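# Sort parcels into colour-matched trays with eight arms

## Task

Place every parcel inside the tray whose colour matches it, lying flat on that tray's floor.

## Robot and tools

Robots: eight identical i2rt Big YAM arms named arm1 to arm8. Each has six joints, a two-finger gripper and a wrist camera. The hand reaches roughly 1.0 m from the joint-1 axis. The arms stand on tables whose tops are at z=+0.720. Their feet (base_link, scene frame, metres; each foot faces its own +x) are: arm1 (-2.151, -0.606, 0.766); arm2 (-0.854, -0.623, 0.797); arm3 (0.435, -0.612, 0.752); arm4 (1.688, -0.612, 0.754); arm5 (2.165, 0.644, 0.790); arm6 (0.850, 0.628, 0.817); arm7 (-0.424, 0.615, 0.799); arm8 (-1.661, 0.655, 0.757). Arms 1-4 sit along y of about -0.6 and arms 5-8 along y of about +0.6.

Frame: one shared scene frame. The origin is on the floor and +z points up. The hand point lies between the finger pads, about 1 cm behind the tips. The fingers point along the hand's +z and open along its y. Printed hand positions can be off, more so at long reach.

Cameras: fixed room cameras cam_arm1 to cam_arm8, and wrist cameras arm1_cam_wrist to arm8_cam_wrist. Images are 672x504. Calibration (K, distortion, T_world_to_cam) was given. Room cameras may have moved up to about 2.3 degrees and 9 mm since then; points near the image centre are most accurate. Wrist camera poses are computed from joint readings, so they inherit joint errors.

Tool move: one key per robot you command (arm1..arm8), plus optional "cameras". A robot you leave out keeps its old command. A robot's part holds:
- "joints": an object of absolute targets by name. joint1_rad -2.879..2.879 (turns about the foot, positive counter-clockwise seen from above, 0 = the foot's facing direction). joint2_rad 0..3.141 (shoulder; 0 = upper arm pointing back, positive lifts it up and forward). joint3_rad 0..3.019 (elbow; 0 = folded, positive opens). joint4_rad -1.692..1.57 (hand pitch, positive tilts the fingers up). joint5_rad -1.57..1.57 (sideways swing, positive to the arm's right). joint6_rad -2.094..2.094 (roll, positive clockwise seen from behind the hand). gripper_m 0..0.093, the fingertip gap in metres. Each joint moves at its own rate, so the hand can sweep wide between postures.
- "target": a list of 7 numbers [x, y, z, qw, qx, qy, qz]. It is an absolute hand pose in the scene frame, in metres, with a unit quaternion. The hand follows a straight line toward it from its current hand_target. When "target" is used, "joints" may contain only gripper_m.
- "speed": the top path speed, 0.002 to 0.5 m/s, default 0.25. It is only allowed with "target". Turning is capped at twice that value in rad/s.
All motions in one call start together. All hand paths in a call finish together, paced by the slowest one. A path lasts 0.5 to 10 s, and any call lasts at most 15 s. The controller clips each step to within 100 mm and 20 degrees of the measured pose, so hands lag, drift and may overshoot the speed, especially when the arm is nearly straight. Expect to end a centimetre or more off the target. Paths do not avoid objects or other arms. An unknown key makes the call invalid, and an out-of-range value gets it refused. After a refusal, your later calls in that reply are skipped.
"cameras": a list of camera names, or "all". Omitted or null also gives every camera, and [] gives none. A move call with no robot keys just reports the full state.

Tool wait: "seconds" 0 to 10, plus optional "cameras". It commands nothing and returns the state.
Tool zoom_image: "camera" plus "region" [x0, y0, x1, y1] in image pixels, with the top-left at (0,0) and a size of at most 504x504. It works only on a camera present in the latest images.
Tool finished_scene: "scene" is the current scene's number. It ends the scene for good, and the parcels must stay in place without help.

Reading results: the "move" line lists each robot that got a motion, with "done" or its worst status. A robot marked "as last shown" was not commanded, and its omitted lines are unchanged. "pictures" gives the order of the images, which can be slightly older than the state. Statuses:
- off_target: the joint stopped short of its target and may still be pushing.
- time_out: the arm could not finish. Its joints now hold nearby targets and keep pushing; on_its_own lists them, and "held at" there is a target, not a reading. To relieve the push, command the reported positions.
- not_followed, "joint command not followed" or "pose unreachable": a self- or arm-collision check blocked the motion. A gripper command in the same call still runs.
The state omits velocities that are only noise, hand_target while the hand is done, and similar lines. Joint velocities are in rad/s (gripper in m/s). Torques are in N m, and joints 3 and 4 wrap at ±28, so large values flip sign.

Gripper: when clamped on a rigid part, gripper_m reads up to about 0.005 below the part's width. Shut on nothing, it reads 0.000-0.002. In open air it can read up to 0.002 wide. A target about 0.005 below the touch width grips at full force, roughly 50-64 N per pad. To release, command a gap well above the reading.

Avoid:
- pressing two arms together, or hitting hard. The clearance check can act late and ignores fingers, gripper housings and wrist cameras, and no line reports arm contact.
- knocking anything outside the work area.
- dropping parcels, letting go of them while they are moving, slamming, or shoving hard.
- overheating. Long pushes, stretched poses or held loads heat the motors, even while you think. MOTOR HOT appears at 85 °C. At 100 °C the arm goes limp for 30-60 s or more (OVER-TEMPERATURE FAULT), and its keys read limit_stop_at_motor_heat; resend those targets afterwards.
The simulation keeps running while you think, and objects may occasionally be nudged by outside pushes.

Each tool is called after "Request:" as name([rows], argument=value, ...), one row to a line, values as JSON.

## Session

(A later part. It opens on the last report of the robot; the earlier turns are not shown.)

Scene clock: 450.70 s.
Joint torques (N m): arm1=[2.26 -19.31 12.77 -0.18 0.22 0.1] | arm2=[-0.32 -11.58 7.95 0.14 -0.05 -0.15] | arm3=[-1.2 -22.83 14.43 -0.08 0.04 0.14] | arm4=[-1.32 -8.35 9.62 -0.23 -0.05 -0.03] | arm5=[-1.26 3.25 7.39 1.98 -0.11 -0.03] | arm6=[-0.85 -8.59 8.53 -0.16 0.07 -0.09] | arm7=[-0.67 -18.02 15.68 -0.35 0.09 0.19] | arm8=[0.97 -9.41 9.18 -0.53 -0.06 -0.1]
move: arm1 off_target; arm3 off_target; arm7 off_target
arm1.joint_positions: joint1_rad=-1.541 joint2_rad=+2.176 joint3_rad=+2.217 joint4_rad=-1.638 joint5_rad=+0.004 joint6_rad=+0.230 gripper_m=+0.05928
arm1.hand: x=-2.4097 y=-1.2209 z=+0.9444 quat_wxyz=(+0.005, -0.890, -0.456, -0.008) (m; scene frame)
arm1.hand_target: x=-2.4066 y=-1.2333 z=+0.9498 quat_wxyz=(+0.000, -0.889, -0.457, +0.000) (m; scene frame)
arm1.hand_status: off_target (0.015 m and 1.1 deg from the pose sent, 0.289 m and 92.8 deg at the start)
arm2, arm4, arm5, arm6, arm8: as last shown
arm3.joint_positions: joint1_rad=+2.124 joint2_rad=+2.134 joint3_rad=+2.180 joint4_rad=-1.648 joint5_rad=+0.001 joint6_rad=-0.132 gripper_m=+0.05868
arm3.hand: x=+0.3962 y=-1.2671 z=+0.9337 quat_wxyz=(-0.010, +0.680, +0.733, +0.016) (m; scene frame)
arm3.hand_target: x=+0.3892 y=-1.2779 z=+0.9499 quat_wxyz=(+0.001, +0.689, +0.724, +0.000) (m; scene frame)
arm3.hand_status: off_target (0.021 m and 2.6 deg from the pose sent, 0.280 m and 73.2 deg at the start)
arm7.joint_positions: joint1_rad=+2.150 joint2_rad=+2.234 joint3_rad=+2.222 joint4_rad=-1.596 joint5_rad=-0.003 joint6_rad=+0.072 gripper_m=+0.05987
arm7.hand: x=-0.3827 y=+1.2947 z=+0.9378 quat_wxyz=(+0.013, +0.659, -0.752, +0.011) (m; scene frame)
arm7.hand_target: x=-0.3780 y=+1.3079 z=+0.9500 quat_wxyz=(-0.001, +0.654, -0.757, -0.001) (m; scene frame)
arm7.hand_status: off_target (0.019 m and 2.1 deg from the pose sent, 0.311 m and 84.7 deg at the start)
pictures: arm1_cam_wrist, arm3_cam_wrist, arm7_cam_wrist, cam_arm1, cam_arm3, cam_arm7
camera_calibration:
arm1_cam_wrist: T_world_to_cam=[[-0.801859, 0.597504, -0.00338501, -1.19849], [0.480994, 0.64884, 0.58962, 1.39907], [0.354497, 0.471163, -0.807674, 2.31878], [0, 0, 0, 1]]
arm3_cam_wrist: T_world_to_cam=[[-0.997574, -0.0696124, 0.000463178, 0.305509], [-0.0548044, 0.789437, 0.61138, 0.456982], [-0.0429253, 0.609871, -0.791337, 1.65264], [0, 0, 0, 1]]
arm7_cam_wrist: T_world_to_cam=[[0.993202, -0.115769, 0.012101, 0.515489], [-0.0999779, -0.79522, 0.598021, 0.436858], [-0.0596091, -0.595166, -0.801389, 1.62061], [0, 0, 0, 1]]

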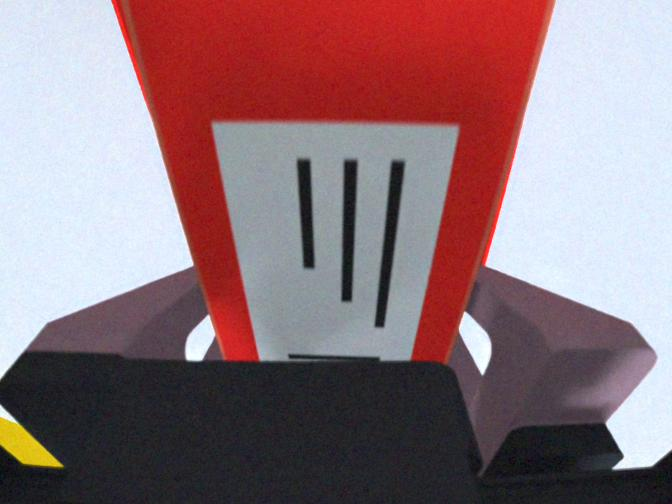

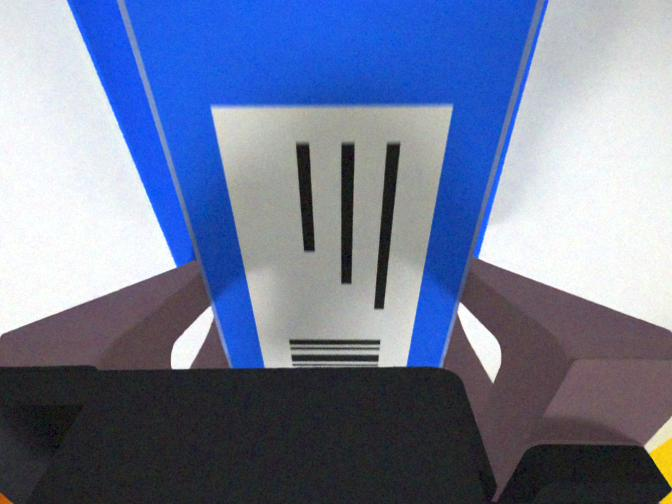

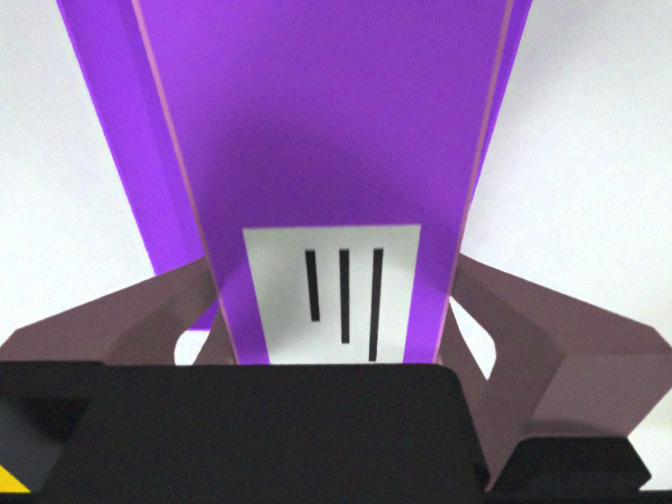

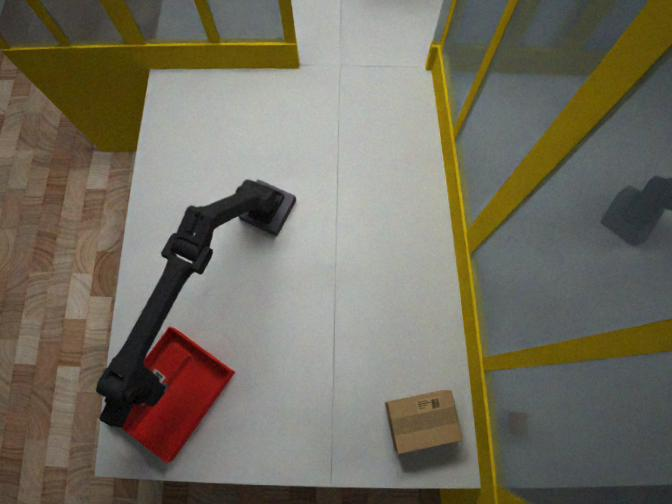

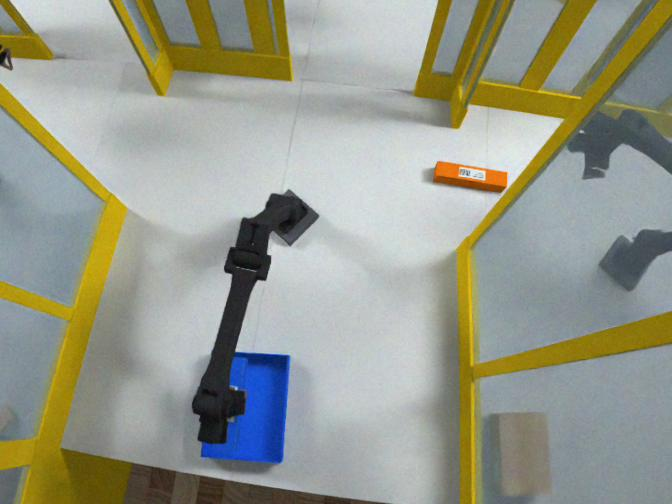

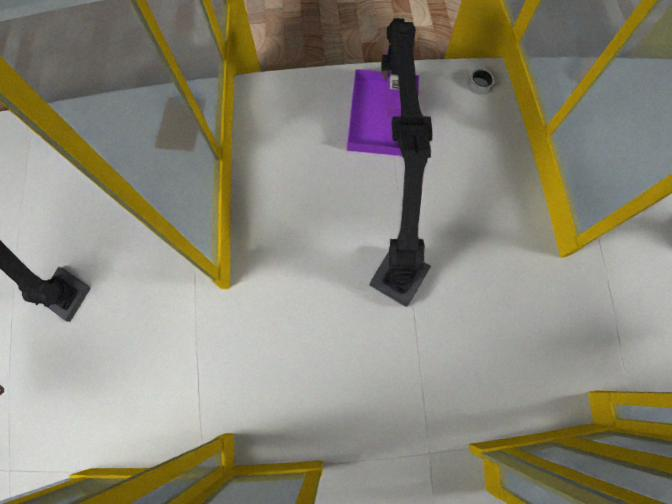

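Request:
move(arm1={"target":[-2.428,-1.255,0.87,0,0.8894,0.4571,0],"speed":0.2}, arm7={"target":[-0.400,1.302,0.875,0,-0.654,0.7565,0],"speed":0.2}, arm3={"target":[0.399,-1.290,0.875,0,0.6896,0.7242,0],"speed":0.2}, cameras=["arm1_cam_wrist","arm3_cam_wrist","arm7_cam_wrist","cam_arm1","cam_arm3","cam_arm7"])

Request:
zoom_image(camera="cam_arm7", region=[330, 0, 510, 180])

Request:
zoom_image(camera="cam_arm3", region=[160, 320, 340, 500])

Request:
zoom_image(camera="cam_arm1", region=[80, 310, 260, 490])

Scene clock: 537.83 s.
Joint torques (N m): arm1=[1.26 -21.6 11.18 0.5 0.2 -0.07] | arm2=[-0.32 -11.58 7.95 0.13 -0.06 -0.15] | arm3=[0.09 -25.23 9.95 0.55 0.01 0.13] | arm4=[-1.26 -8.35 9.62 -0.23 -0.05 -0.03] | arm5=[-1.26 2.96 7.39 1.87 -0.12 -0.07] | arm6=[-0.79 -8.53 8.54 -0.17 0.07 -0.09] | arm7=[0.15 -18.67 9.22 0.53 0.07 0.19] | arm8=[1.03 -9.11 9.1 -0.64 -0.05 -0.11]
Heat: arm1: hottest joint3_rad 42 °C; arm2: hottest joint3_rad 36 °C; arm3: hottest joint3_rad 39 °C; arm4: hottest joint3_rad 40 °C; arm5: hottest joint3_rad 36 °C; arm6: hottest joint3_rad 34 °C; arm7: hottest joint3_rad 51 °C; arm8: hottest joint2_rad 32 °C.
move: arm1 off_target; arm3 off_target; arm7 done
arm1.joint_positions: joint1_rad=-1.541 joint2_rad=+2.299 joint3_rad=+2.217 joint4_rad=-1.533 joint5_rad=+0.004 joint6_rad=+0.230 gripper_m=+0.05928
arm1.hand: x=-2.4195 y=-1.2457 z=+0.8623 quat_wxyz=(+0.011, -0.890, -0.456, -0.015) (m; scene frame)
arm1.hand_target: x=-2.4278 y=-1.2545 z=+0.8702 quat_wxyz=(+0.000, -0.889, -0.457, +0.000) (m; scene frame)
arm1.hand_status: off_target (0.015 m and 2.1 deg from the pose sent, 0.084 m and 1.1 deg at the start)
arm2, arm4, arm5, arm6, arm8: as last shown
arm3.joint_positions: joint1_rad=+2.124 joint2_rad=+2.193 joint3_rad=+2.105 joint4_rad=-1.507 joint5_rad=+0.001 joint6_rad=-0.116 gripper_m=+0.05868
arm3.hand: x=+0.3956 y=-1.2837 z=+0.8669 quat_wxyz=(-0.008, +0.686, +0.727, +0.013) (m; scene frame)
arm3.hand_target: x=+0.3991 y=-1.2898 z=+0.8750 quat_wxyz=(+0.000, +0.690, +0.724, +0.000) (m; scene frame)
arm3.hand_status: off_target (0.011 m and 1.8 deg from the pose sent, 0.063 m and 2.6 deg at the start)
arm7.joint_positions: joint1_rad=+2.172 joint2_rad=+2.242 joint3_rad=+2.087 joint4_rad=-1.419 joint5_rad=-0.002 joint6_rad=+0.103 gripper_m=+0.05987
arm7.hand: x=-0.3970 y=+1.3011 z=+0.8808 quat_wxyz=(+0.001, +0.655, -0.755, -0.001) (m; scene frame)
arm7.hand_target: x=-0.3999 y=+1.3019 z=+0.8750 quat_wxyz=(+0.000, +0.654, -0.756, +0.000) (m; scene frame)
arm7.hand_status: done (0.007 m and 0.3 deg from the pose sent, 0.066 m and 2.1 deg at the start)
pictures: arm1_cam_wrist, arm3_cam_wrist, arm7_cam_wrist, cam_arm1, cam_arm3, cam_arm7
camera_calibration:
arm1_cam_wrist: T_world_to_cam=[[-0.802396, 0.596789, 0.001694, -1.19839], [0.476709, 0.639232, 0.603433, 1.43408], [0.359039, 0.485, -0.797412, 2.28708], [0, 0, 0, 1]]
arm3_cam_wrist: T_world_to_cam=[[-0.99854, -0.053973, 0.00226168, 0.322622], [-0.0415866, 0.794755, 0.605504, 0.517611], [-0.0344783, 0.604526, -0.795839, 1.60353], [0, 0, 0, 1]]
arm7_cam_wrist: T_world_to_cam=[[0.991972, -0.125999, 0.0107338, 0.545139], [-0.109484, -0.813262, 0.571505, 0.517673], [-0.0632799, -0.568093, -0.820528, 1.55807], [0, 0, 0, 1]]

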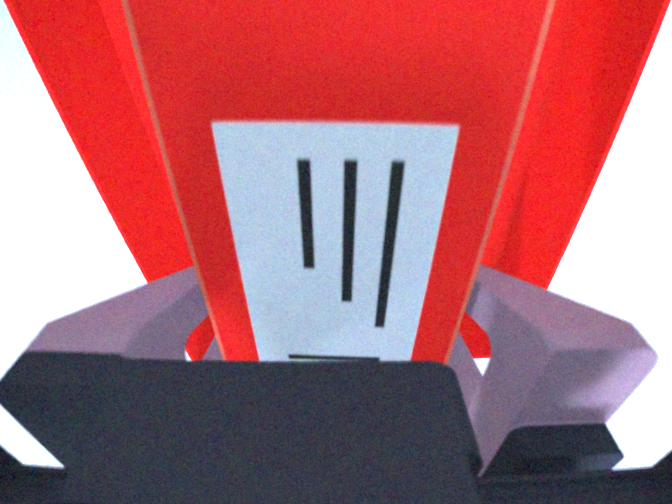

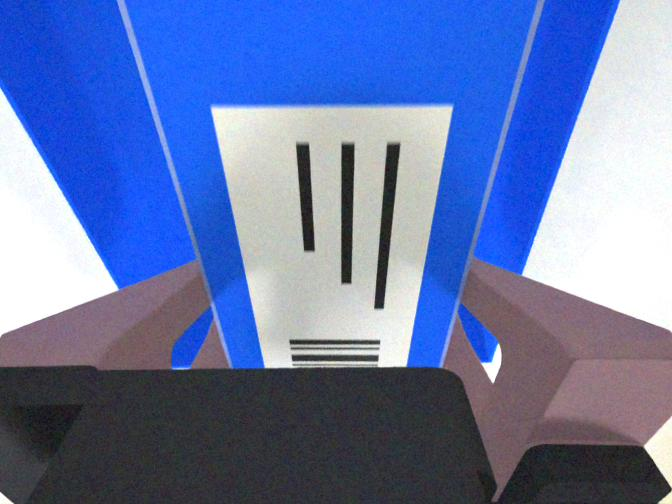

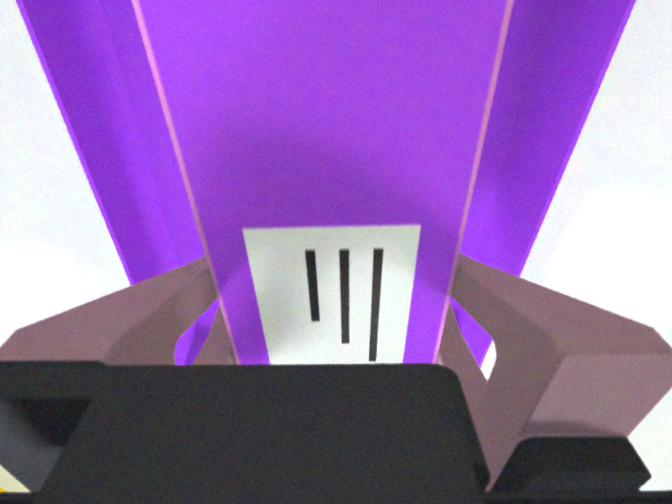

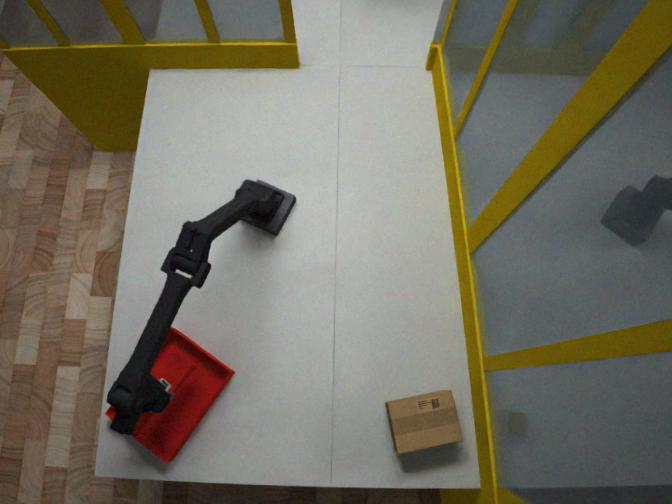

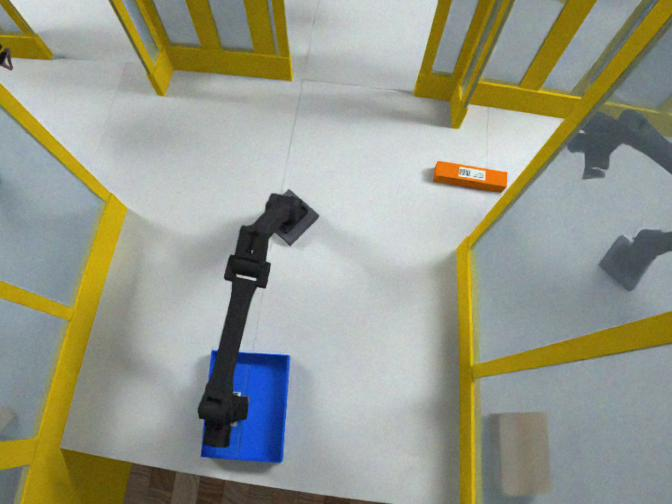

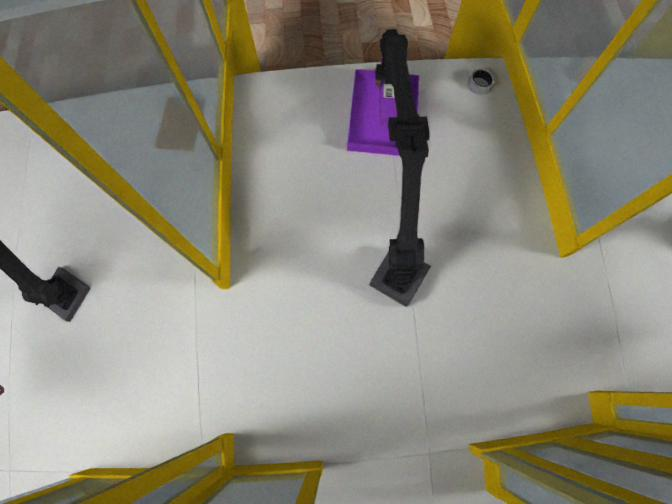

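Scaled by 2.800.

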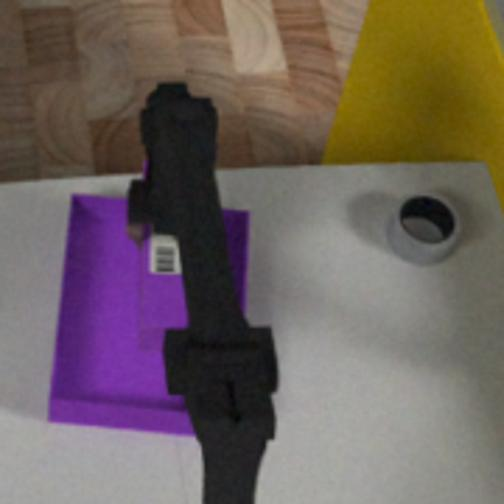

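Scaled by 2.800.

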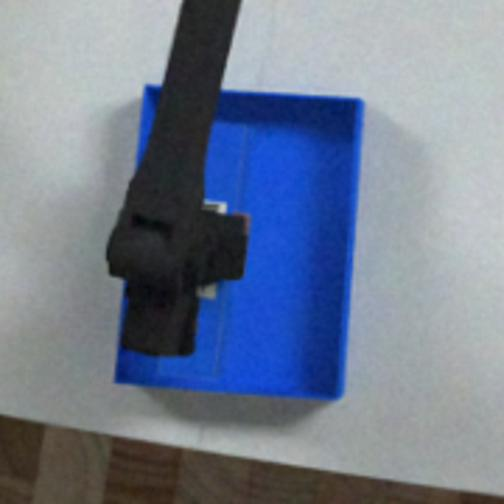

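Scaled by 2.800.

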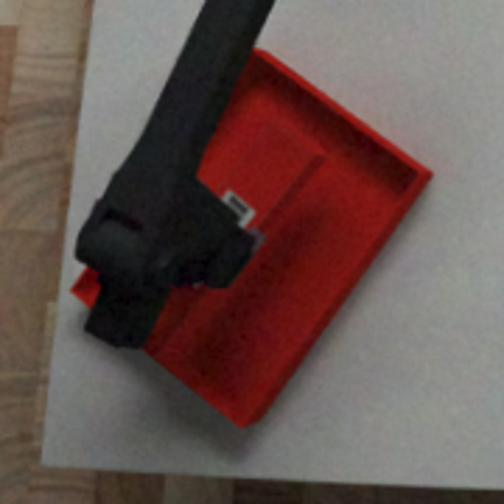

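Request:
move(arm1={"target":[-2.436,-1.252,0.80,0,0.8894,0.4571,0],"speed":0.15}, arm7={"target":[-0.406,1.329,0.80,0,-0.654,0.7565,0],"speed":0.15}, arm3={"target":[0.412,-1.285,0.80,0,0.6896,0.7242,0],"speed":0.15}, cameras=["arm1_cam_wrist","arm3_cam_wrist","arm7_cam_wrist","cam_arm1","cam_arm3","cam_arm7"])

Request:
zoom_image(camera="cam_arm7", region=[330, 0, 510, 180])

Request:
zoom_image(camera="cam_arm3", region=[160, 320, 340, 500])

Request:
zoom_image(camera="cam_arm1", region=[80, 310, 260, 490])

Scene clock: 603.43 s.
Joint torques (N m): arm1=[0.56 -21.07 8.09 0.81 0.19 -0.07] | arm2=[-0.32 -11.58 7.95 0.13 -0.05 -0.15] | arm3=[0.5 -23.71 9.21 0.83 0.01 0.13] | arm4=[-1.26 -8.35 9.62 -0.23 -0.05 -0.03] | arm5=[-0.44 2.9 7.43 1.77 -0.1 -0.07] | arm6=[-0.85 -8.47 8.53 -0.14 0.08 -0.1] | arm7=[0.44 -16.32 13.31 0.36 0.06 0.2] | arm8=[1.08 -9.35 9.13 -0.58 -0.07 -0.11]
Heat: arm1: hottest joint3_rad 41 °C; arm2: hottest joint3_rad 36 °C; arm3: hottest joint2_rad 38 °C; arm4: hottest joint3_rad 41 °C; arm5: hottest joint3_rad 36 °C; arm6: hottest joint3_rad 35 °C; arm7: hottest joint3_rad 46 °C; arm8: hottest joint3_rad 33 °C.
move: arm1 off_target; arm3 done; arm7 off_target
arm1.joint_positions: joint1_rad=-1.548 joint2_rad=+2.324 joint3_rad=+2.133 joint4_rad=-1.379 joint5_rad=+0.004 joint6_rad=+0.217 gripper_m=+0.05928
arm1.hand: x=-2.4279 y=-1.2547 z=+0.8131 quat_wxyz=(-0.004, -0.889, -0.459, +0.002) (m; scene frame)
arm1.hand_target: x=-2.4357 y=-1.2517 z=+0.8001 quat_wxyz=(+0.000, -0.889, -0.457, +0.000) (m; scene frame)
arm1.hand_status: off_target (0.016 m and 0.5 deg from the pose sent, 0.065 m and 2.1 deg at the start)
arm2, arm4, arm5, arm6, arm8: as last shown
arm3.joint_positions: joint1_rad=+2.137 joint2_rad=+2.204 joint3_rad=+1.951 joint4_rad=-1.325 joint5_rad=+0.001 joint6_rad=-0.098 gripper_m=+0.05868
arm3.hand: x=+0.4048 y=-1.2802 z=+0.8019 quat_wxyz=(-0.003, +0.688, +0.726, +0.006) (m; scene frame)
arm3.hand_target: x=+0.4121 y=-1.2848 z=+0.8000 quat_wxyz=(+0.000, +0.689, +0.724, +0.000) (m; scene frame)
arm3.hand_status: done (0.009 m and 0.8 deg from the pose sent, 0.069 m and 1.8 deg at the start)
arm7.joint_positions: joint1_rad=+2.177 joint2_rad=+2.339 joint3_rad=+2.089 joint4_rad=-1.326 joint5_rad=-0.002 joint6_rad=+0.112 gripper_m=+0.05987
arm7.hand: x=-0.4002 y=+1.3172 z=+0.8166 quat_wxyz=(+0.002, +0.654, -0.756, +0.000) (m; scene frame)
arm7.hand_target: x=-0.4060 y=+1.3278 z=+0.8001 quat_wxyz=(+0.000, +0.654, -0.757, +0.000) (m; scene frame)
arm7.hand_status: off_target (0.021 m and 0.2 deg from the pose sent, 0.086 m and 0.3 deg at the start)
pictures: arm1_cam_wrist, arm3_cam_wrist, arm7_cam_wrist, cam_arm1, cam_arm3, cam_arm7
camera_calibration:
arm1_cam_wrist: T_world_to_cam=[[-0.805902, 0.591979, -0.00909188, -1.20539], [0.482926, 0.66617, 0.568331, 1.55092], [0.342497, 0.453629, -0.82275, 2.19633], [0, 0, 0, 1]]
arm3_cam_wrist: T_world_to_cam=[[-0.998796, -0.0488757, 0.00431084, 0.337164], [-0.036848, 0.805206, 0.59185, 0.576935], [-0.0323982, 0.590978, -0.806037, 1.54005], [0, 0, 0, 1]]
arm7_cam_wrist: T_world_to_cam=[[0.991583, -0.129017, 0.0108315, 0.554736], [-0.111963, -0.812475, 0.572144, 0.564512], [-0.065016, -0.568541, -0.820082, 1.51382], [0, 0, 0, 1]]

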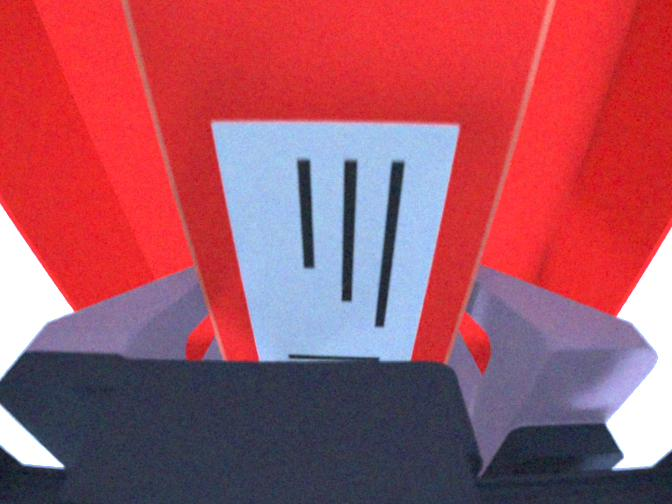

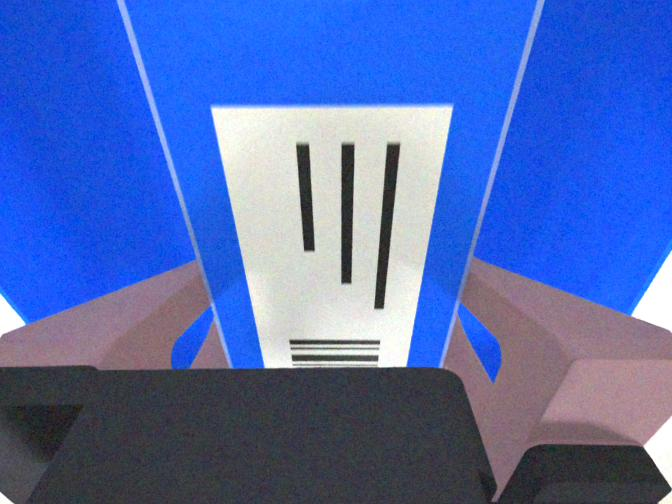

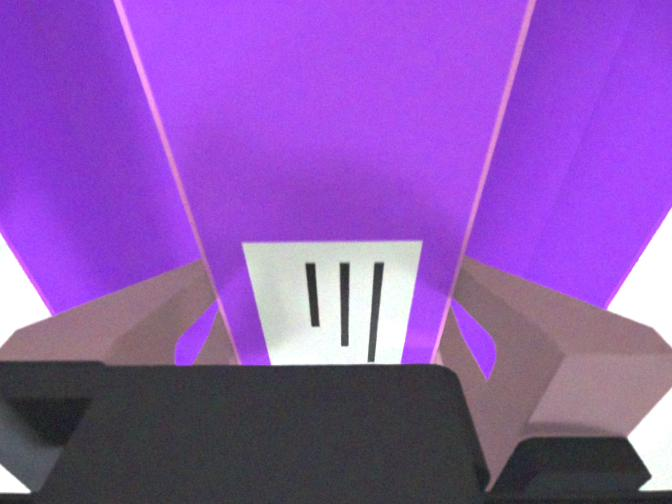

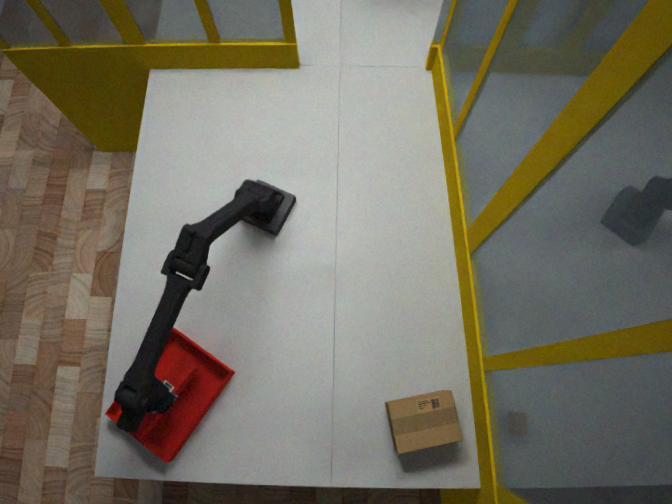

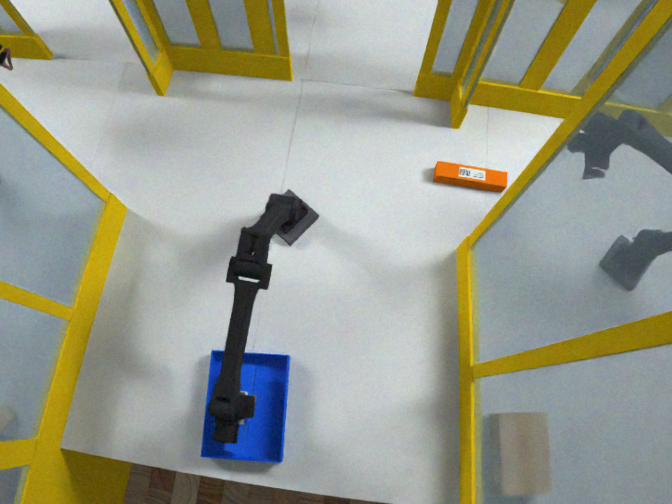

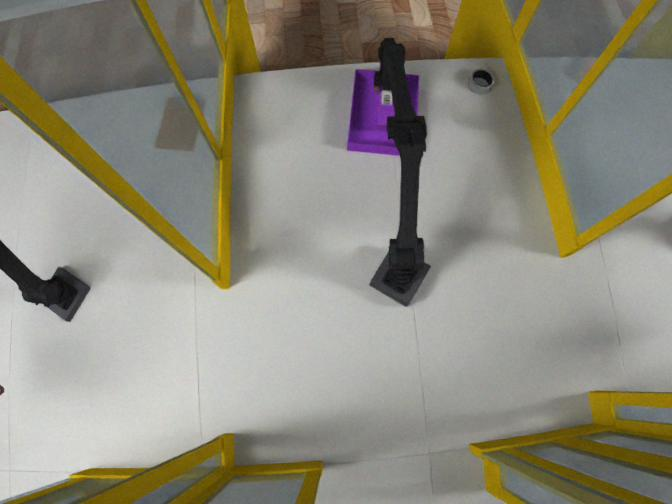

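Scaled by 2.800.

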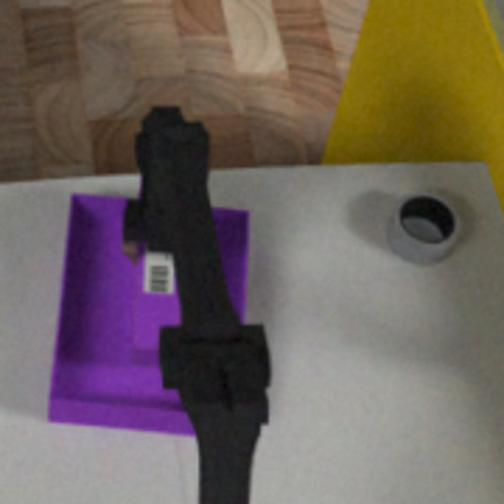

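Scaled by 2.800.

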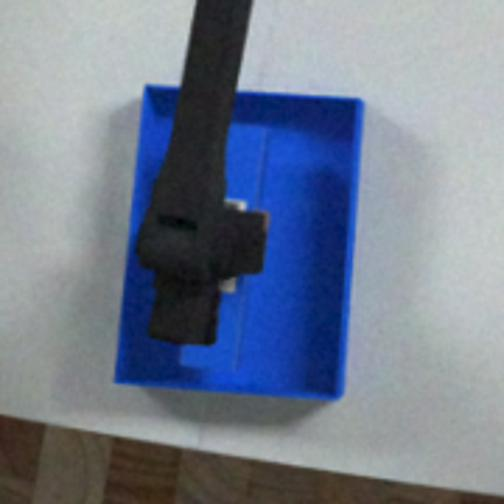

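Scaled by 2.800.

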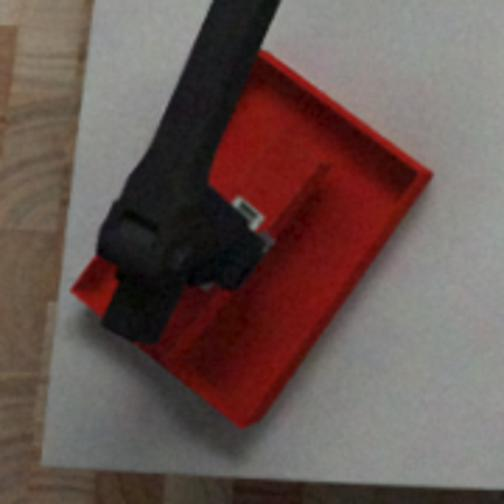

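Request:
move(arm1={"target":[-2.433,-1.247,0.762,0,0.8894,0.4571,0],"speed":0.08}, arm7={"target":[-0.408,1.329,0.762,0,-0.654,0.7565,0],"speed":0.08}, arm3={"target":[0.418,-1.281,0.766,0,0.6896,0.7242,0],"speed":0.08}, cameras=[])

Request:
move(arm1={"target":[-2.433,-1.247,0.75,0,0.8894,0.4571,0],"speed":0.06}, arm7={"target":[-0.408,1.329,0.75,0,-0.654,0.7565,0],"speed":0.06}, arm3={"target":[0.418,-1.281,0.752,0,0.6896,0.7242,0],"speed":0.06}, cameras=["arm1_cam_wrist","arm3_cam_wrist","arm7_cam_wrist","cam_arm1","cam_arm3","cam_arm7"])

Request:
zoom_image(camera="cam_arm7", region=[330, 0, 510, 180])

Request:
zoom_image(camera="cam_arm3", region=[160, 320, 340, 500])

Request:
zoom_image(camera="cam_arm1", region=[80, 310, 260, 490])

Scene clock: 658.60 s.
move: arm1 off_target; arm3 done; arm7 off_target
arm1.hand_status: off_target (0.019 m and 0.9 deg from the pose sent, 0.052 m and 0.5 deg at the start)
arm3.hand_status: done (0.010 m and 0.7 deg from the pose sent, 0.038 m and 0.8 deg at the start)
arm7.hand_status: off_target (0.049 m and 3.4 deg from the pose sent, 0.056 m and 0.2 deg at the start)
pictures: none

Scene clock: 659.67 s.
Joint torques (N m): arm1=[0.38 -20.48 7.62 0.85 0.18 -0.06] | arm2=[-0.32 -11.58 7.95 0.13 -0.05 -0.15] | arm3=[0.62 -23.36 8.88 0.57 0.03 0.13] | arm4=[-1.32 -8.35 9.62 -0.21 -0.05 -0.03] | arm5=[-0.32 3.14 7.38 1.81 -0.09 -0.07] | arm6=[-0.85 -8.59 8.51 -0.16 0.07 -0.1] | arm7=[0.5 -14.74 8.91 0.42 0.01 0.19] | arm8=[1.14 -9.29 9.18 -0.53 -0.06 -0.11]
move: arm1 off_target; arm3 done; arm7 off_target
arm1.joint_positions: joint1_rad=-1.548 joint2_rad=+2.344 joint3_rad=+2.046 joint4_rad=-1.265 joint5_rad=+0.004 joint6_rad=+0.217 gripper_m=+0.05928
arm1.hand: x=-2.4264 y=-1.2522 z=+0.7682 quat_wxyz=(-0.006, -0.889, -0.459, +0.006) (m; scene frame)
arm1.hand_target: x=-2.4326 y=-1.2467 z=+0.7502 quat_wxyz=(+0.000, -0.889, -0.457, +0.000) (m; scene frame)
arm1.hand_status: off_target (0.020 m and 1.0 deg from the pose sent, 0.030 m and 0.9 deg at the start)
arm2.joint_positions: joint1_rad=-1.443 joint2_rad=+1.327 joint3_rad=+1.286 joint4_rad=-1.518 joint5_rad=+0.001 joint6_rad=-0.530 gripper_m=+0.09292
arm2.hand: x=-0.6602 y=-0.2954 z=+1.0506 quat_wxyz=(-0.006, +0.706, -0.708, -0.002) (m; scene frame)
arm3.joint_positions: joint1_rad=+2.144 joint2_rad=+2.233 joint3_rad=+1.878 joint4_rad=-1.218 joint5_rad=+0.001 joint6_rad=-0.089 gripper_m=+0.05868
arm3.hand: x=+0.4100 y=-1.2772 z=+0.7567 quat_wxyz=(-0.001, +0.688, +0.725, +0.004) (m; scene frame)
arm3.hand_target: x=+0.4181 y=-1.2808 z=+0.7522 quat_wxyz=(+0.000, +0.689, +0.724, +0.000) (m; scene frame)
arm3.hand_status: done (0.010 m and 0.5 deg from the pose sent, 0.019 m and 0.7 deg at the start)
arm4.joint_positions: joint1_rad=+1.683 joint2_rad=+1.321 joint3_rad=+1.394 joint4_rad=-1.633 joint5_rad=+0.013 joint6_rad=-0.514 gripper_m=+0.09290
arm4.hand: x=+1.3623 y=-0.4230 z=+1.0520 quat_wxyz=(-0.003, +1.000, +0.004, -0.007) (m; scene frame)
arm5.joint_positions: joint1_rad=-0.422 joint2_rad=+0.625 joint3_rad=+1.427 joint4_rad=-1.371 joint5_rad=+0.120 joint6_rad=-0.097 gripper_m=+0.09396
arm5.hand: x=+2.0004 y=+0.7998 z=+1.3402 quat_wxyz=(-0.234, +0.830, -0.279, -0.422) (m; scene frame)
arm6.joint_positions: joint1_rad=-1.356 joint2_rad=+1.349 joint3_rad=+1.238 joint4_rad=-1.468 joint5_rad=-0.002 joint6_rad=-0.406 gripper_m=+0.09288
arm6.hand: x=+0.7001 y=+0.2766 z=+1.0440 quat_wxyz=(+0.001, -0.706, -0.708, -0.004) (m; scene frame)
arm7.joint_positions: joint1_rad=+2.180 joint2_rad=+2.353 joint3_rad=+2.089 joint4_rad=-1.231 joint5_rad=+0.000 joint6_rad=+0.115 gripper_m=+0.05987
arm7.hand: x=-0.4014 y=+1.3388 z=+0.8074 quat_wxyz=(-0.026, +0.653, -0.756, -0.029) (m; scene frame)
arm7.hand_target: x=-0.4080 y=+1.3256 z=+0.7521 quat_wxyz=(+0.000, +0.654, -0.756, +0.000) (m; scene frame)
arm7.hand_status: off_target (0.059 m and 4.5 deg from the pose sent, 0.061 m and 3.4 deg at the start)
arm8.joint_positions: joint1_rad=+0.413 joint2_rad=+1.295 joint3_rad=+1.360 joint4_rad=-1.626 joint5_rad=-0.001 joint6_rad=-0.193 gripper_m=+0.09292
arm8.hand: x=-1.7317 y=+0.2948 z=+1.0502 quat_wxyz=(-0.003, -0.707, -0.707, +0.004) (m; scene frame)
pictures: arm1_cam_wrist, arm3_cam_wrist, arm7_cam_wrist, cam_arm1, cam_arm3, cam_arm7
camera_calibration:
arm1_cam_wrist: T_world_to_cam=[[-0.8059, 0.591947, -0.0111154, -1.20463], [0.484901, 0.670703, 0.561275, 1.58999], [0.3397, 0.446941, -0.827555, 2.14624], [0, 0, 0, 1]]
arm3_cam_wrist: T_world_to_cam=[[-0.998869, -0.0473064, 0.0047624, 0.344399], [-0.0354608, 0.807961, 0.588168, 0.607247], [-0.031672, 0.587334, -0.808725, 1.49905], [0, 0, 0, 1]]
arm7_cam_wrist: T_world_to_cam=[[0.991435, -0.130515, 0.00472626, 0.565654], [-0.115025, -0.855483, 0.504894, 0.697803], [-0.0618529, -0.501113, -0.863169, 1.46429], [0, 0, 0, 1]]

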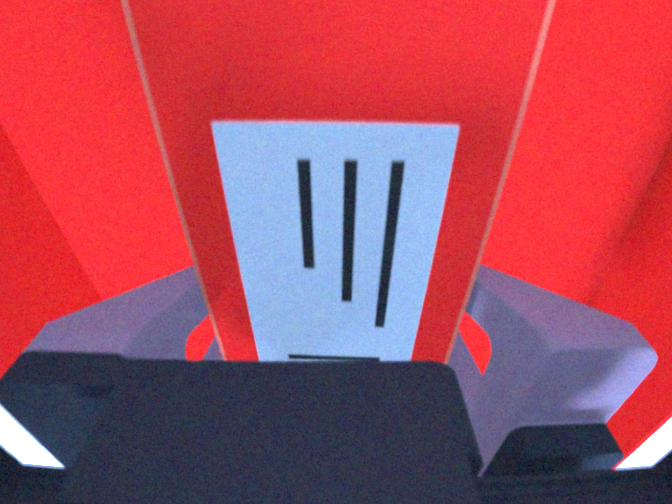

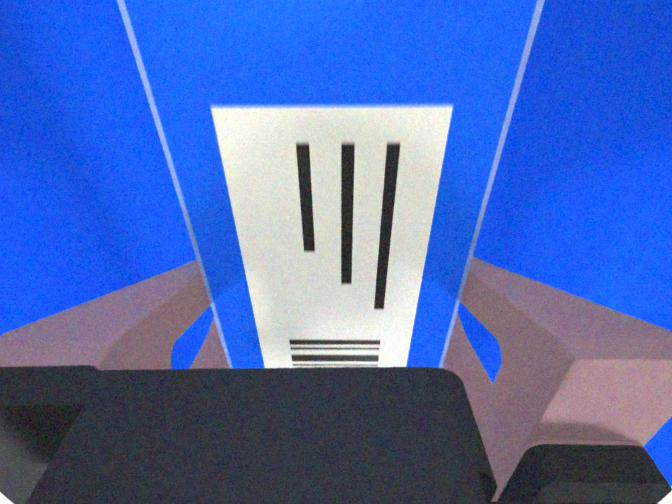

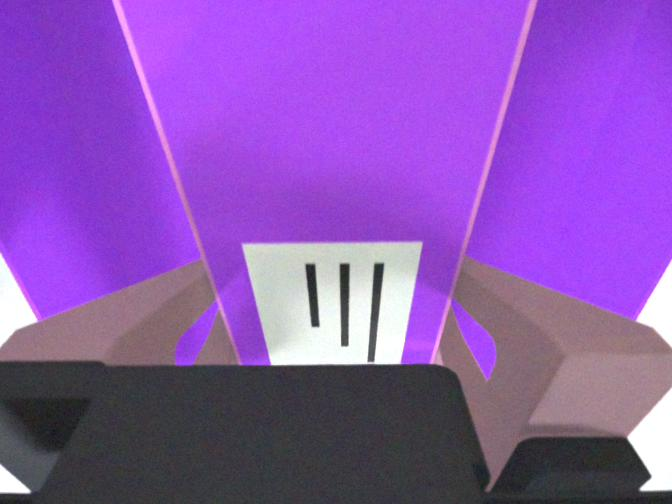

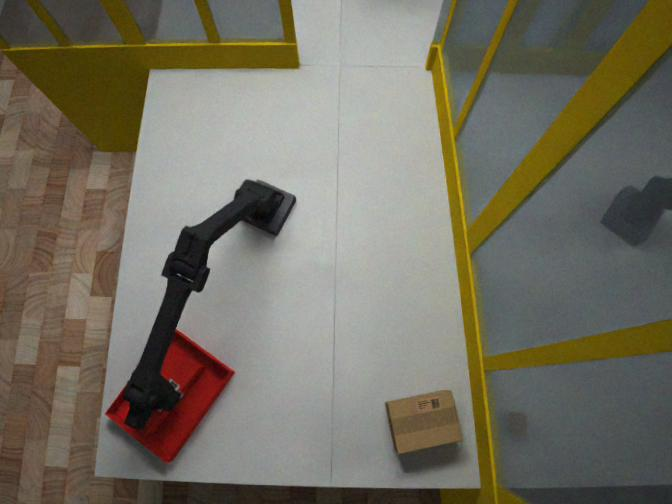

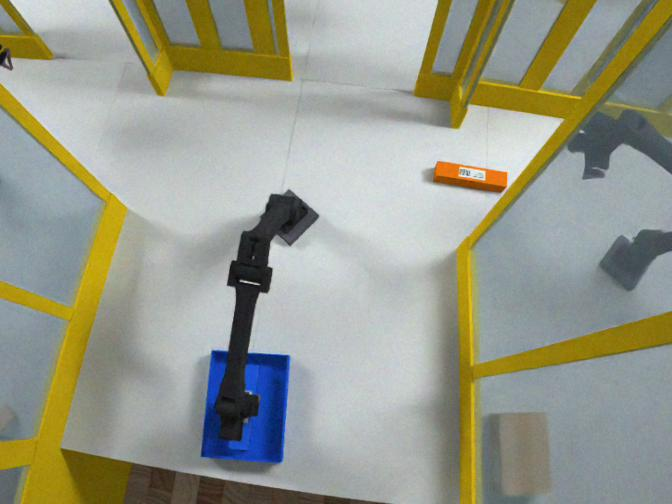

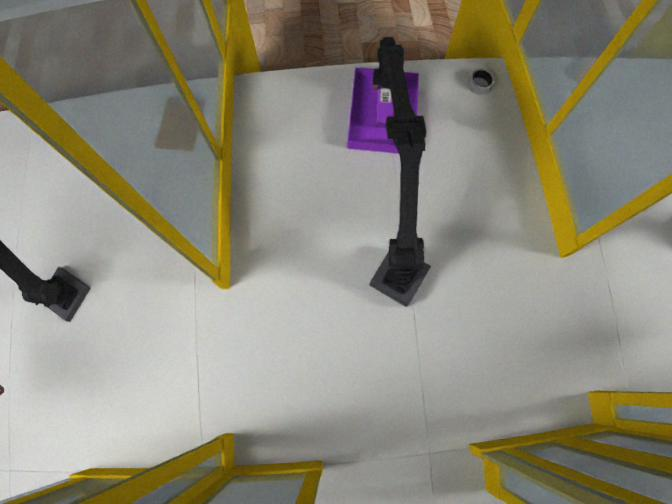

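Scaled by 2.800.

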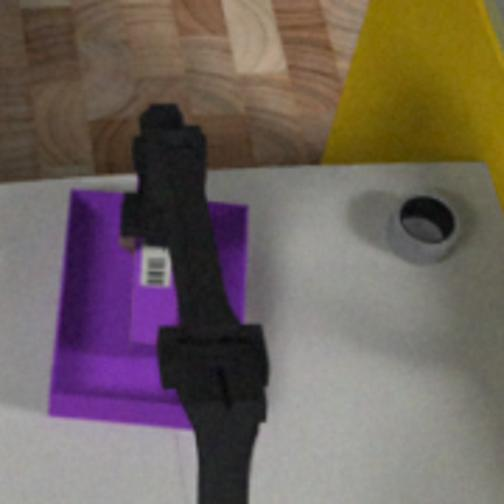

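Scaled by 2.800.

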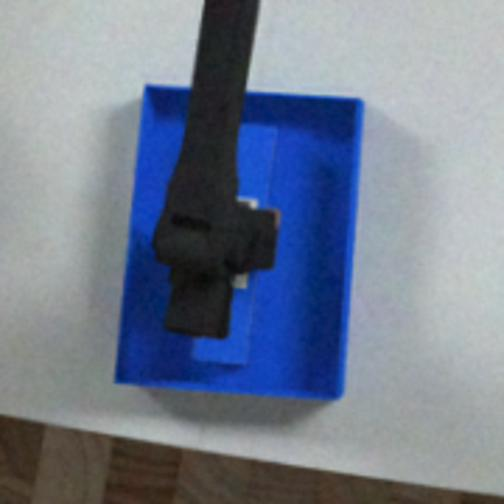

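Scaled by 2.800.

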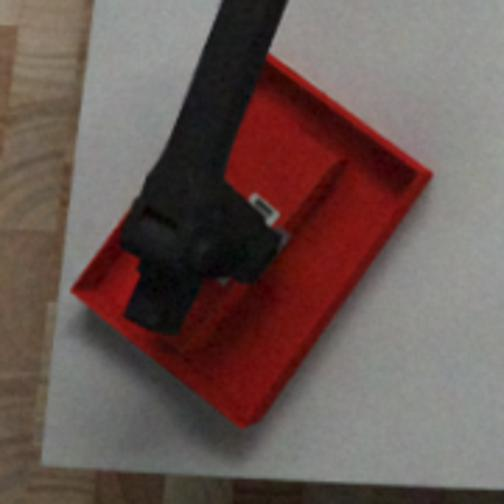

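Request:
move(arm7={"target":[-0.405,1.335,0.85,0,-0.654,0.7565,0],"speed":0.1}, arm1={"joints":{"gripper_m":0.093}}, arm3={"joints":{"gripper_m":0.085}}, cameras=[])

Request:
move(arm7={"target":[-0.404,1.308,0.83,0,-0.654,0.7565,0],"speed":0.1}, arm1={"target":[-2.427,-1.248,0.93,0,0.8894,0.4571,0],"speed":0.2}, arm3={"target":[0.41,-1.278,0.95,0,0.6896,0.7242,0],"speed":0.2}, cameras=["arm7_cam_wrist","cam_arm7","cam_arm1","cam_arm3"])

Request:
zoom_image(camera="cam_arm7", region=[330, 0, 510, 180])

Scene clock: 677.27 s.
move: arm1 done; arm3 done; arm7 off_target
arm1.joint_status: all done
arm3.joint_status: all done
arm7.hand_status: off_target (0.021 m and 2.0 deg from the pose sent, 0.043 m and 4.5 deg at the start)
pictures: none

Scene clock: 679.17 s.
Joint torques (N m): arm1=[1.2 -19.84 12.45 -0.16 0.19 0.02] | arm2=[-0.32 -11.58 7.94 0.13 -0.05 -0.15] | arm3=[-0.26 -23.77 14.31 -0.25 0.01 0.01] | arm4=[-1.26 -8.35 9.62 -0.21 -0.05 -0.03] | arm5=[-0.73 3.25 7.43 1.83 -0.09 -0.05] | arm6=[-0.79 -8.47 8.51 -0.17 0.07 -0.09] | arm7=[-0.09 -20.95 8.61 0.46 -0.02 0.15] | arm8=[1.2 -9.23 9.18 -0.54 -0.06 -0.12]
move: arm1 done; arm3 off_target; arm7 off_target
arm1.joint_positions: joint1_rad=-1.548 joint2_rad=+2.256 joint3_rad=+2.310 joint4_rad=-1.647 joint5_rad=+0.004 joint6_rad=+0.217 gripper_m=+0.09289
arm1.hand: x=-2.4222 y=-1.2393 z=+0.9270 quat_wxyz=(+0.004, -0.889, -0.459, -0.006) (m; scene frame)
arm1.hand_target: x=-2.4266 y=-1.2475 z=+0.9300 quat_wxyz=(-0.001, -0.889, -0.457, +0.001) (m; scene frame)
arm1.hand_status: done (0.010 m and 0.9 deg from the pose sent, 0.162 m and 1.0 deg at the start)
arm2.joint_positions: joint1_rad=-1.443 joint2_rad=+1.327 joint3_rad=+1.286 joint4_rad=-1.518 joint5_rad=+0.001 joint6_rad=-0.530 gripper_m=+0.09292
arm2.hand: x=-0.6602 y=-0.2954 z=+1.0506 quat_wxyz=(-0.006, +0.706, -0.708, -0.002) (m; scene frame)
arm3.joint_positions: joint1_rad=+2.144 joint2_rad=+2.139 joint3_rad=+2.168 joint4_rad=-1.642 joint5_rad=+0.002 joint6_rad=-0.089 gripper_m=+0.08497
arm3.hand: x=+0.4094 y=-1.2666 z=+0.9266 quat_wxyz=(-0.014, +0.688, +0.725, +0.019) (m; scene frame)
arm3.hand_target: x=+0.4101 y=-1.2768 z=+0.9498 quat_wxyz=(+0.000, +0.690, +0.724, +0.000) (m; scene frame)
arm3.hand_status: off_target (0.026 m and 2.8 deg from the pose sent, 0.193 m and 0.5 deg at the start; pose on its path clipped on 7 of 57 steps)
arm4.joint_positions: joint1_rad=+1.683 joint2_rad=+1.321 joint3_rad=+1.394 joint4_rad=-1.633 joint5_rad=+0.013 joint6_rad=-0.514 gripper_m=+0.09290
arm4.hand: x=+1.3623 y=-0.4230 z=+1.0520 quat_wxyz=(-0.003, +1.000, +0.004, -0.007) (m; scene frame)
arm5.joint_positions: joint1_rad=-0.422 joint2_rad=+0.625 joint3_rad=+1.427 joint4_rad=-1.371 joint5_rad=+0.120 joint6_rad=-0.097 gripper_m=+0.09396
arm5.hand: x=+2.0004 y=+0.7998 z=+1.3402 quat_wxyz=(-0.234, +0.830, -0.279, -0.422) (m; scene frame)
arm6.joint_positions: joint1_rad=-1.356 joint2_rad=+1.349 joint3_rad=+1.238 joint4_rad=-1.468 joint5_rad=-0.002 joint6_rad=-0.406 gripper_m=+0.09288
arm6.hand: x=+0.7001 y=+0.2766 z=+1.0440 quat_wxyz=(+0.001, -0.706, -0.708, -0.004) (m; scene frame)
arm7.joint_positions: joint1_rad=+2.180 joint2_rad=+2.321 joint3_rad=+2.060 joint4_rad=-1.337 joint5_rad=+0.000 joint6_rad=+0.115 gripper_m=+0.05987
arm7.hand: x=-0.4023 y=+1.3063 z=+0.8178 quat_wxyz=(+0.009, +0.654, -0.757, +0.009) (m; scene frame)
arm7.hand_target: x=-0.4041 y=+1.3079 z=+0.8298 quat_wxyz=(+0.000, +0.654, -0.756, +0.000) (m; scene frame)
arm7.hand_status: off_target (0.012 m and 1.4 deg from the pose sent, 0.013 m and 2.1 deg at the start)
arm8.joint_positions: joint1_rad=+0.413 joint2_rad=+1.295 joint3_rad=+1.360 joint4_rad=-1.626 joint5_rad=-0.001 joint6_rad=-0.193 gripper_m=+0.09292
arm8.hand: x=-1.7317 y=+0.2948 z=+1.0502 quat_wxyz=(-0.003, -0.707, -0.707, +0.004) (m; scene frame)
pictures: arm7_cam_wrist, cam_arm1, cam_arm3, cam_arm7
camera_calibration:
arm7_cam_wrist: T_world_to_cam=[[0.991469, -0.129423, 0.0154399, 0.552097], [-0.113476, -0.798823, 0.590766, 0.521042], [-0.0641251, -0.587478, -0.806695, 1.52267], [0, 0, 0, 1]]

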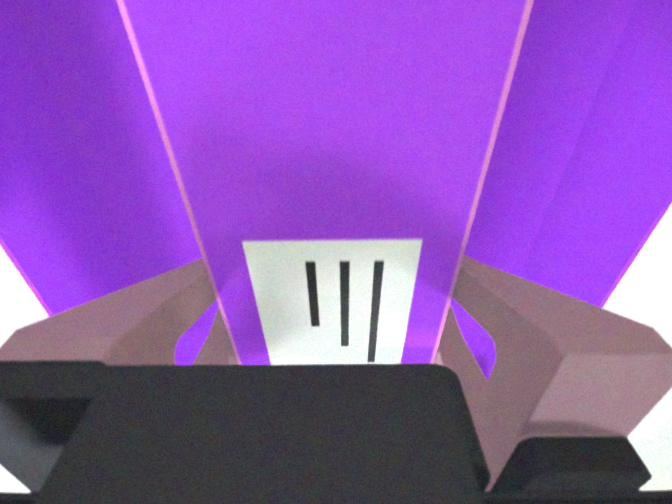

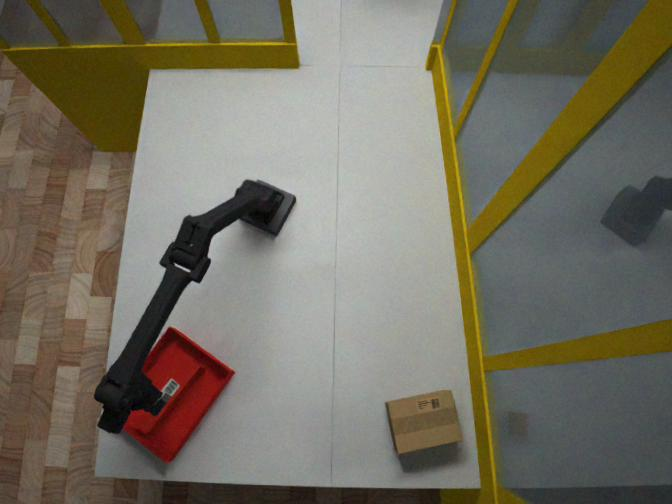

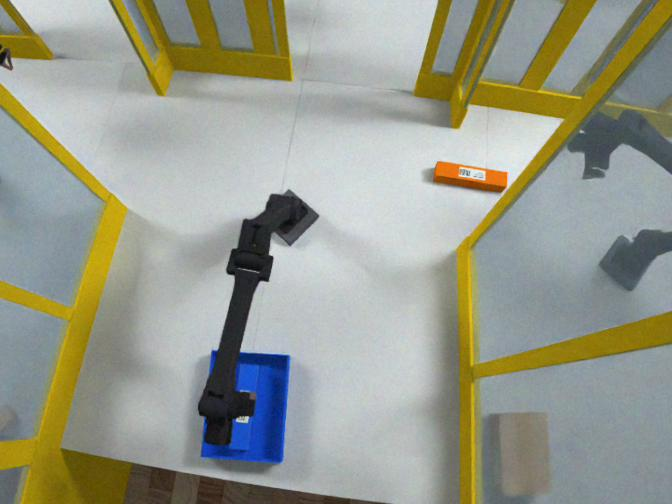

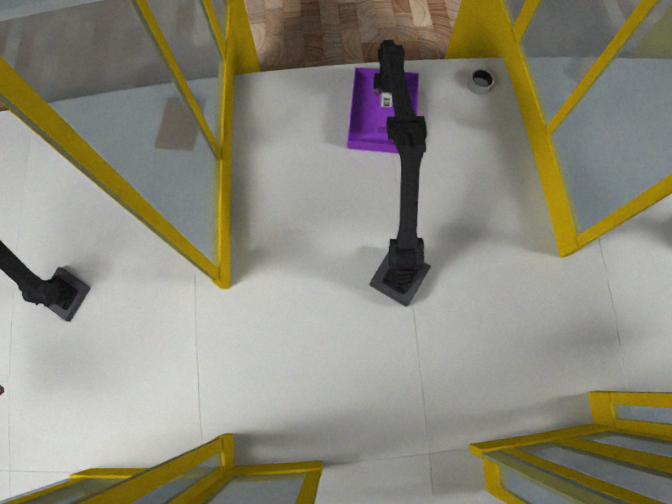

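Scaled by 2.800.

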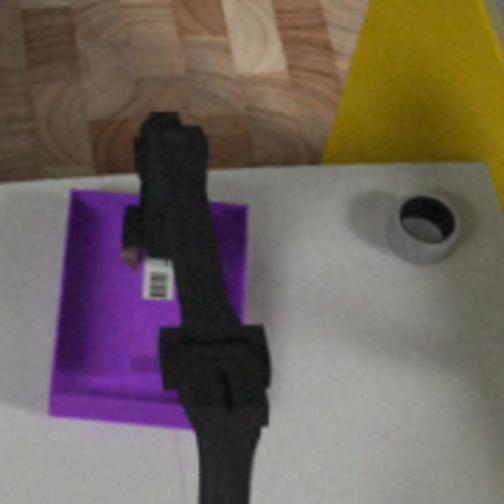

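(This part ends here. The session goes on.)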